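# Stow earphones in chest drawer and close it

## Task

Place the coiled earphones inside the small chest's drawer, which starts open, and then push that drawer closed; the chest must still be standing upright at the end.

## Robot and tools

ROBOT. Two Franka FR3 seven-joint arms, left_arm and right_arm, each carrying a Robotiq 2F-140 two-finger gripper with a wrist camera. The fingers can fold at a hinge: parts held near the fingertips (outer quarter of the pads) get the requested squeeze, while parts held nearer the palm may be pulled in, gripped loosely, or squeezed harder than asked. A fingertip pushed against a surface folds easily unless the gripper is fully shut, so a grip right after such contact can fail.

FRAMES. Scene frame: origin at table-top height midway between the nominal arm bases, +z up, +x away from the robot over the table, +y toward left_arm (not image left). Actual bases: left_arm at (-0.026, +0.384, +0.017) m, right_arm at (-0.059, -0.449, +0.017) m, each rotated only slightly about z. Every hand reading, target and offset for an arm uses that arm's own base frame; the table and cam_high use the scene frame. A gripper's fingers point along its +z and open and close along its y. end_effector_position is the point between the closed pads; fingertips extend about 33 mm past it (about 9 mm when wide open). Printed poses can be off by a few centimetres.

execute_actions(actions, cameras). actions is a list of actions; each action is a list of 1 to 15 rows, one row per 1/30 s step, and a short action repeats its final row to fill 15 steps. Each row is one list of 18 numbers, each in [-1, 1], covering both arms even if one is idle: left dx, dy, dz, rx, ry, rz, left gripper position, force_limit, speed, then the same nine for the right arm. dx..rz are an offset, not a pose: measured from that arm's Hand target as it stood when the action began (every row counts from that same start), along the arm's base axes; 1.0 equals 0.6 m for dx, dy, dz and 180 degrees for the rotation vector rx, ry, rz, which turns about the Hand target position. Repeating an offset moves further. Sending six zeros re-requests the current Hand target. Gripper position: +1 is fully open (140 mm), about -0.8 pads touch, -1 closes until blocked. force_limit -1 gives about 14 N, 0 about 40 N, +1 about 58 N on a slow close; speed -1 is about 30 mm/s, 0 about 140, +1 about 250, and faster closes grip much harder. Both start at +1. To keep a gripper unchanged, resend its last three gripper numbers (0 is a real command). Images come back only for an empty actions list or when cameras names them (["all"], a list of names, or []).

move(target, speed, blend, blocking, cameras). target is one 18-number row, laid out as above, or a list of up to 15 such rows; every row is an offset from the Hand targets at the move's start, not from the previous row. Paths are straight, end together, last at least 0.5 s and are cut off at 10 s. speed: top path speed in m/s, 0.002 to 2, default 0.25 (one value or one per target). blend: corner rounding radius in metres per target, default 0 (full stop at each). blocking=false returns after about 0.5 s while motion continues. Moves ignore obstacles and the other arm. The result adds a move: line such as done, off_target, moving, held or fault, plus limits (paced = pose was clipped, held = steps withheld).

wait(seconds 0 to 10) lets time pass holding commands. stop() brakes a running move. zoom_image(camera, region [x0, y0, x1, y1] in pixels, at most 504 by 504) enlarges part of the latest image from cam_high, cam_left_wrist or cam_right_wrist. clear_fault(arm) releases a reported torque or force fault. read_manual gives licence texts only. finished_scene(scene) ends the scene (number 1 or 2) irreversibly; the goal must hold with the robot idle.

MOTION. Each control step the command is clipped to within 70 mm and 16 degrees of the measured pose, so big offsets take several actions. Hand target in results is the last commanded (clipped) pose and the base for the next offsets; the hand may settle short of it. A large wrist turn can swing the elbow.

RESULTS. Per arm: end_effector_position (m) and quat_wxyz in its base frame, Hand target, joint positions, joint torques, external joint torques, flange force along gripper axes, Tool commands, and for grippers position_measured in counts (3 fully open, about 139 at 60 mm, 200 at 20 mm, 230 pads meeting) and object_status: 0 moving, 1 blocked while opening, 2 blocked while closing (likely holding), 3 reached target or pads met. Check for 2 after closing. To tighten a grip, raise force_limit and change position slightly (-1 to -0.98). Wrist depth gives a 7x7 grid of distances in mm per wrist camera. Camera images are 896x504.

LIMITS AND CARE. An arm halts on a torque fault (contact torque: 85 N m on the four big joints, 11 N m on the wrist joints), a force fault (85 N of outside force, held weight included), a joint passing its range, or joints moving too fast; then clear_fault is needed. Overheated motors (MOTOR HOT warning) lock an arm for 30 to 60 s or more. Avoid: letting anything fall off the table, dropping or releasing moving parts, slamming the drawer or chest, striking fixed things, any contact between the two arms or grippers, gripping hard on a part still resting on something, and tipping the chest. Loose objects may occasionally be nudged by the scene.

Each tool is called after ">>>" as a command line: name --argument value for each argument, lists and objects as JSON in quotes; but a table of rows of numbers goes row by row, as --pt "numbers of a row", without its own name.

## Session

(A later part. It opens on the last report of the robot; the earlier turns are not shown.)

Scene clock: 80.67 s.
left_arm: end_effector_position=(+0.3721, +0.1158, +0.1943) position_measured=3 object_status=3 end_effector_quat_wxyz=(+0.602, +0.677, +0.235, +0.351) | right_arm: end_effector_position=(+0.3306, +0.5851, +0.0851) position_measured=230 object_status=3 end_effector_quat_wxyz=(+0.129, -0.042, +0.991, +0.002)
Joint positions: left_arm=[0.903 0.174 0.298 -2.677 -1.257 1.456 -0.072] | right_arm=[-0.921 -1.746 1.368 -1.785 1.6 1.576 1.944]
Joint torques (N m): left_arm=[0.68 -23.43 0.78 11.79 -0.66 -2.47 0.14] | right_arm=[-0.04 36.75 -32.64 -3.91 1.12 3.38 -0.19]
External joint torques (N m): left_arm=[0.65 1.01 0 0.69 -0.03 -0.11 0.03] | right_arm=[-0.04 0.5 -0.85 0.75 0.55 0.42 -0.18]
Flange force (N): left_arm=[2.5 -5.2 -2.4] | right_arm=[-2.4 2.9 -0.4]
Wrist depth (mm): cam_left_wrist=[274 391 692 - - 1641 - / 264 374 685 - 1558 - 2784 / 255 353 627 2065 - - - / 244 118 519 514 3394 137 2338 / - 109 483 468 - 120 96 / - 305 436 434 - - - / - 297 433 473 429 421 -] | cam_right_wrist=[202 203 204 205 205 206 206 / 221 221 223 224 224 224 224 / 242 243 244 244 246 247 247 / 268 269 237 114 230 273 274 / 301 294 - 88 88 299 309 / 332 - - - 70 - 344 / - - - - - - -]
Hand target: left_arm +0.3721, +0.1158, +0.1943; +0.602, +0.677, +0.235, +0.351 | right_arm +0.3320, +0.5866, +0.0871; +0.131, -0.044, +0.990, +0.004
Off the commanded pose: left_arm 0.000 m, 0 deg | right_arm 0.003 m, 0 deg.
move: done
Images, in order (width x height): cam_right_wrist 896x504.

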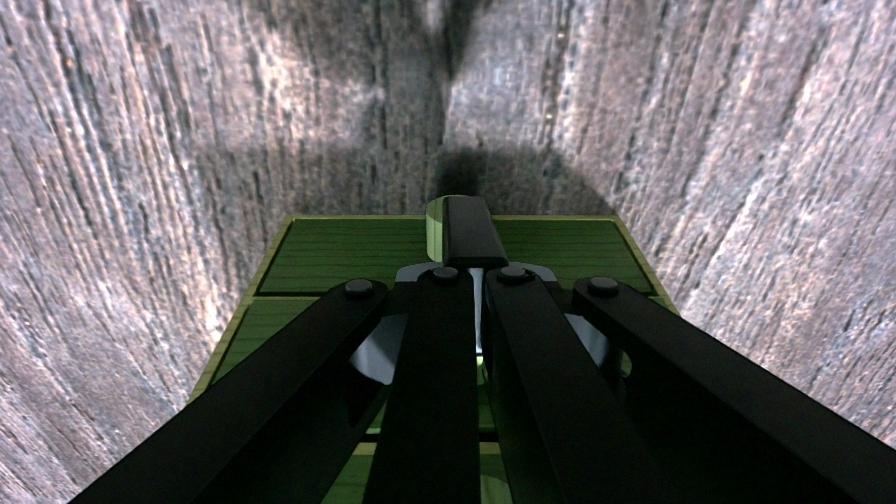

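>>> move --target '[0,0,0,0,0,0,1,1,1,0.0033,0.0003,0,0,0,0,-1,-1,-1]' --speed 0.02 --cameras '["cam_high","cam_right_wrist"]'

>>> zoom_image --camera "cam_right_wrist" --region '[200, 200, 450, 440]'

Scene clock: 82.17 s.
left_arm: end_effector_position=(+0.3721, +0.1158, +0.1943) position_measured=3 object_status=3 end_effector_quat_wxyz=(+0.602, +0.677, +0.235, +0.351) | right_arm: end_effector_position=(+0.3325, +0.5853, +0.0851) position_measured=230 object_status=3 end_effector_quat_wxyz=(+0.129, -0.042, +0.991, +0.002)
Joint positions: left_arm=[0.903 0.174 0.298 -2.677 -1.257 1.456 -0.072] | right_arm=[-0.926 -1.746 1.368 -1.781 1.601 1.576 1.943]
Joint torques (N m): left_arm=[0.68 -23.38 0.8 11.78 -0.65 -2.47 0.12] | right_arm=[0.22 36.88 -32.66 -4.1 1.06 3.39 -0.21]
External joint torques (N m): left_arm=[0.68 0.95 0.05 0.78 -0.04 -0.09 0.02] | right_arm=[0.23 0.43 -0.81 0.6 0.49 0.43 -0.2]
Flange force (N): left_arm=[2.7 -5.0 -2.5] | right_arm=[-1.3 1.8 -0.4]
Wrist depth (mm): cam_left_wrist=[274 393 652 - - 1709 1674 / 263 375 690 1835 - - 2015 / 254 352 627 2082 - - - / 244 118 517 510 - 137 - / - 109 466 469 - 120 96 / - 303 443 430 3304 - - / - 294 432 481 431 406 -] | cam_right_wrist=[202 203 204 205 205 206 206 / 221 221 222 223 223 224 225 / 242 243 244 240 246 247 248 / 268 269 223 114 225 273 274 / 301 294 - 88 88 300 309 / 333 - - - 70 - 344 / - - - - - - -]
Hand target: left_arm +0.3721, +0.1158, +0.1943; +0.602, +0.677, +0.235, +0.351 | right_arm +0.3340, +0.5867, +0.0871; +0.131, -0.044, +0.990, +0.004
Off the commanded pose: left_arm 0.000 m, 0 deg | right_arm 0.003 m, 0 deg.
move: done
Images, in order (width x height): cam_high 896x504, cam_right_wrist 896x504.

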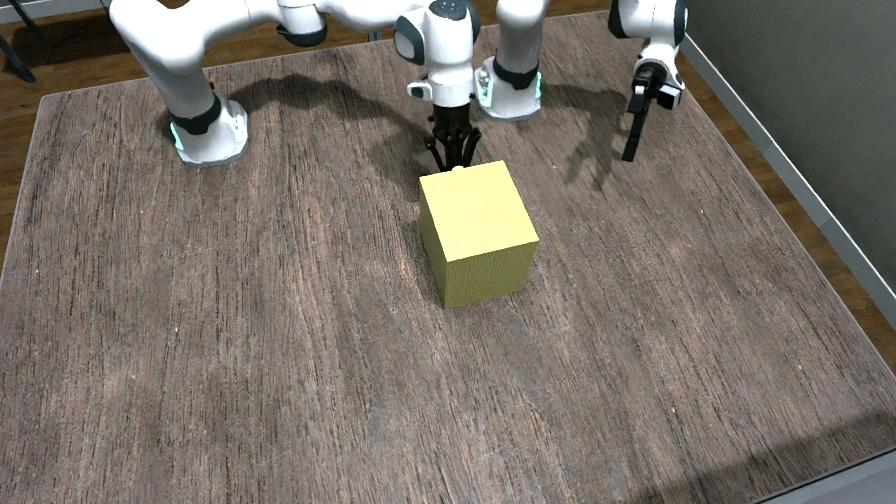

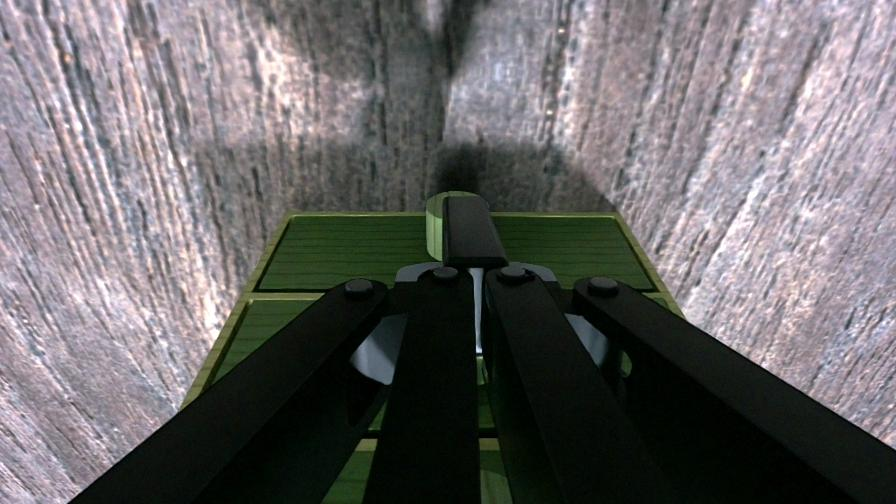

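Scaled by 2.016 from the camera's 896x504 image, which has a finer 1280x720 frame.

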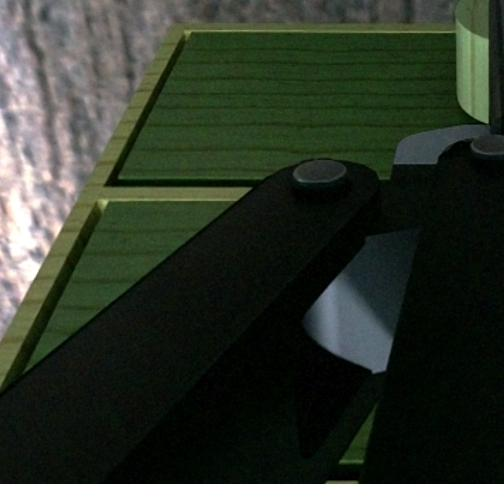

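>>> move --target '[0,0,0,0,0,0,1,1,1,0.0033,0.0003,0,0,0,0,-1,-1,-1]' --speed 0.02 --cameras '["cam_high","cam_right_wrist"]'

>>> zoom_image --camera "cam_right_wrist" --region '[200, 200, 450, 440]'

Scene clock: 83.37 s.
left_arm: end_effector_position=(+0.3721, +0.1158, +0.1943) position_measured=3 object_status=3 end_effector_quat_wxyz=(+0.602, +0.677, +0.235, +0.351) | right_arm: end_effector_position=(+0.3337, +0.5861, +0.0850) position_measured=230 object_status=3 end_effector_quat_wxyz=(+0.129, -0.042, +0.991, +0.002)
Joint positions: left_arm=[0.903 0.174 0.298 -2.677 -1.257 1.456 -0.072] | right_arm=[-0.931 -1.746 1.367 -1.777 1.603 1.576 1.941]
Joint torques (N m): left_arm=[0.67 -23.5 0.78 11.75 -0.64 -2.46 0.12] | right_arm=[-1.1 36.77 -32.7 -4.49 1 3.48 -0.28]
External joint torques (N m): left_arm=[0.66 0.9 0.01 0.69 -0.02 -0.09 0.02] | right_arm=[-1.1 0.13 -0.77 0.22 0.42 0.5 -0.27]
Flange force (N): left_arm=[2.4 -4.7 -2.3] | right_arm=[-3.9 2.3 0.2]
Wrist depth (mm): cam_left_wrist=[275 389 672 1530 1539 1721 1849 / 265 376 683 - 2136 - - / 255 351 627 2100 2429 - - / 244 118 525 509 - 136 - / - 109 453 470 - 120 96 / - 304 442 446 - - - / - 297 435 480 429 405 -] | cam_right_wrist=[202 203 204 205 205 206 206 / 220 221 223 223 224 224 225 / 242 243 244 240 245 247 247 / 268 269 221 123 233 274 275 / 299 294 - 88 88 300 309 / 333 - - - 70 - 344 / - - - - - - -]
Hand target: left_arm +0.3721, +0.1158, +0.1943; +0.602, +0.677, +0.235, +0.351 | right_arm +0.3360, +0.5869, +0.0871; +0.131, -0.044, +0.990, +0.004
Off the commanded pose: left_arm 0.000 m, 0 deg | right_arm 0.003 m, 0 deg.
move: done
Images, in order (width x height): cam_high 896x504, cam_right_wrist 896x504.

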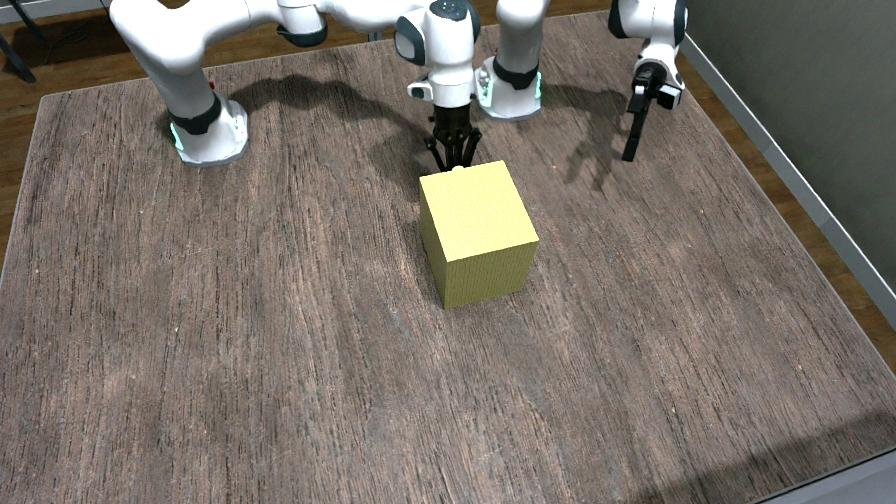

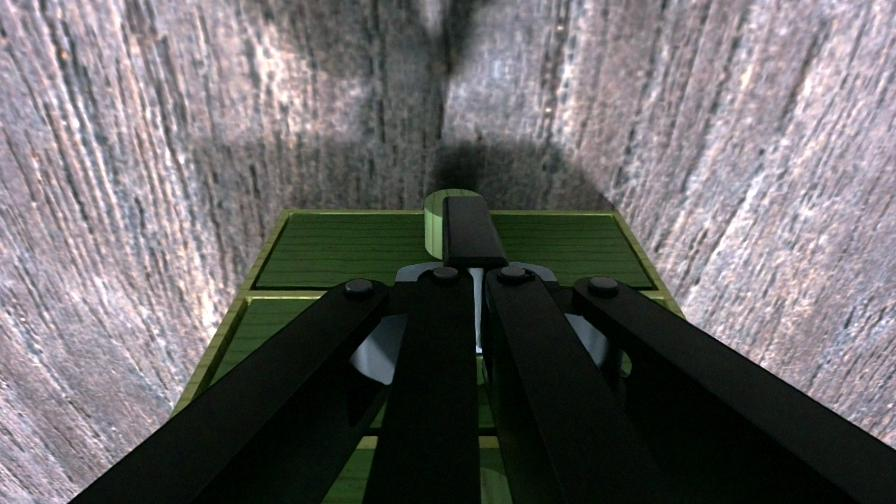

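Scaled by 2.016 from the camera's 896x504 image, which has a finer 1280x720 frame.

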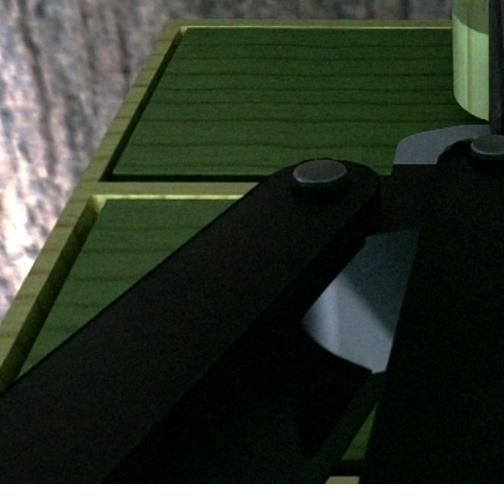

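>>> move --pt "0 0 0 0 0 0 1 1 1 -0.1 -0.008 0 0 0 0 -1 -1 -1" --pt "0 0 0 0 0 0 1 1 1 -0.2 -0.016 0.15 0 0 0 -1 -1 -1" --speed '[0.12,0.25]' --blend '[0.02,0]' --cameras '["cam_high","cam_right_wrist"]'

>>> zoom_image --camera "cam_right_wrist" --region '[250, 190, 680, 504]'

>>> zoom_image --camera "cam_high" --region '[395, 130, 555, 320]'

Scene clock: 85.60 s.
left_arm: end_effector_position=(+0.3721, +0.1158, +0.1943) position_measured=3 object_status=3 end_effector_quat_wxyz=(+0.602, +0.677, +0.235, +0.351) | right_arm: end_effector_position=(+0.2161, +0.5786, +0.1776) position_measured=230 object_status=3 end_effector_quat_wxyz=(+0.132, -0.048, +0.990, +0.005)
Joint positions: left_arm=[0.903 0.174 0.298 -2.677 -1.257 1.456 -0.072] | right_arm=[-0.69 -1.68 1.221 -1.895 1.441 1.442 2.019]
Joint velocities: left_arm=[within noise] | right_arm=[0 0 0.001 -0.001 0.001 -0.003 0.006]
Joint torques (N m): left_arm=[0.66 -23.44 0.8 11.81 -0.64 -2.47 0.14] | right_arm=[0.4 34.18 -30.98 -2.04 0.35 2.71 0.09]
External joint torques (N m): left_arm=[0.66 0.93 0.04 0.76 -0.02 -0.1 0.04] | right_arm=[0.45 0.32 -0.03 0.19 -0.11 -0.25 0.1]
Flange force (N): left_arm=[2.5 -5.0 -2.5] | right_arm=[0.7 0.3 -0.9]
Wrist depth (mm): cam_left_wrist=[275 390 700 1709 - 1936 - / 265 375 690 2212 - 2253 2212 / 255 349 624 2253 - 2503 - / 244 118 518 521 - 137 2429 / - 109 483 465 - 120 96 / - 304 448 432 - - - / - 296 435 898 2816 - -] | cam_right_wrist=[286 288 290 290 292 292 292 / 311 313 315 317 318 319 319 / 341 344 346 346 349 351 351 / 379 381 384 123 380 389 390 / 425 418 - 88 88 426 441 / 472 - - - 70 - 493 / - - - - - - -]
Hand target: left_arm +0.3721, +0.1158, +0.1943; +0.602, +0.677, +0.235, +0.351 | right_arm +0.2160, +0.5773, +0.1771; +0.131, -0.044, +0.990, +0.004
Off the commanded pose: left_arm 0.000 m, 0 deg | right_arm 0.001 m, 1 deg.
move: done
Images, in order (width x height): cam_high 896x504, cam_right_wrist 896x504.

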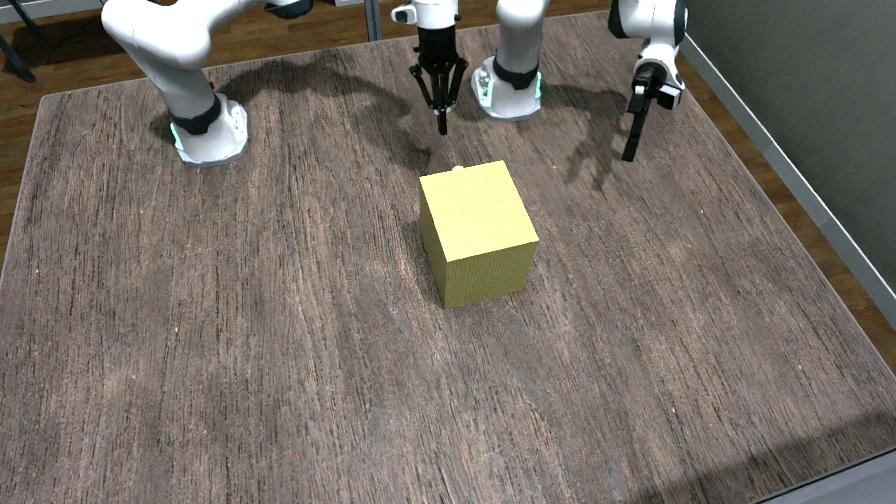

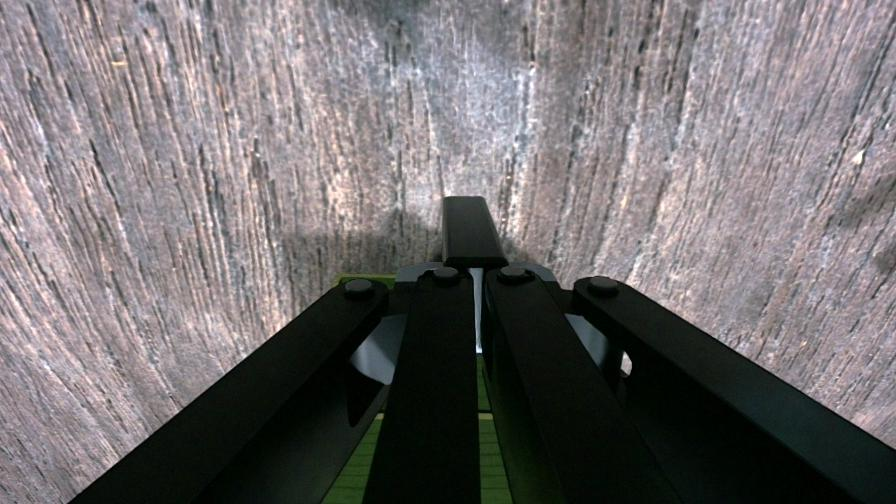

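Scaled by 1.172 from the camera's 896x504 image, which has a finer 1280x720 frame.

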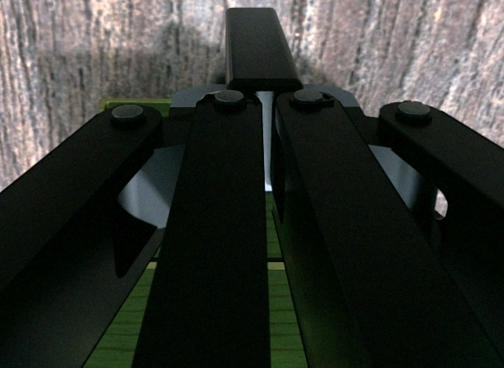

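Scaled by 2.653 from the camera's 896x504 image, which has a finer 1280x720 frame.

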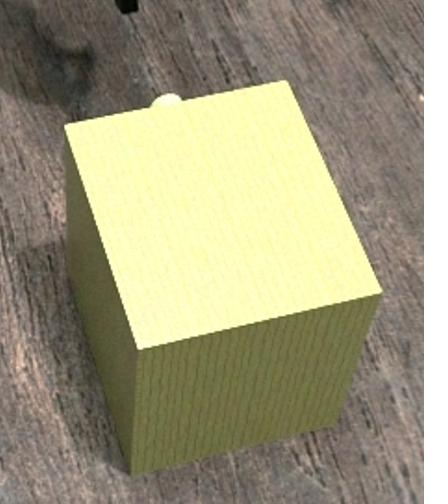

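>>> finished_scene --scene 2

The scene is finished: the task was done.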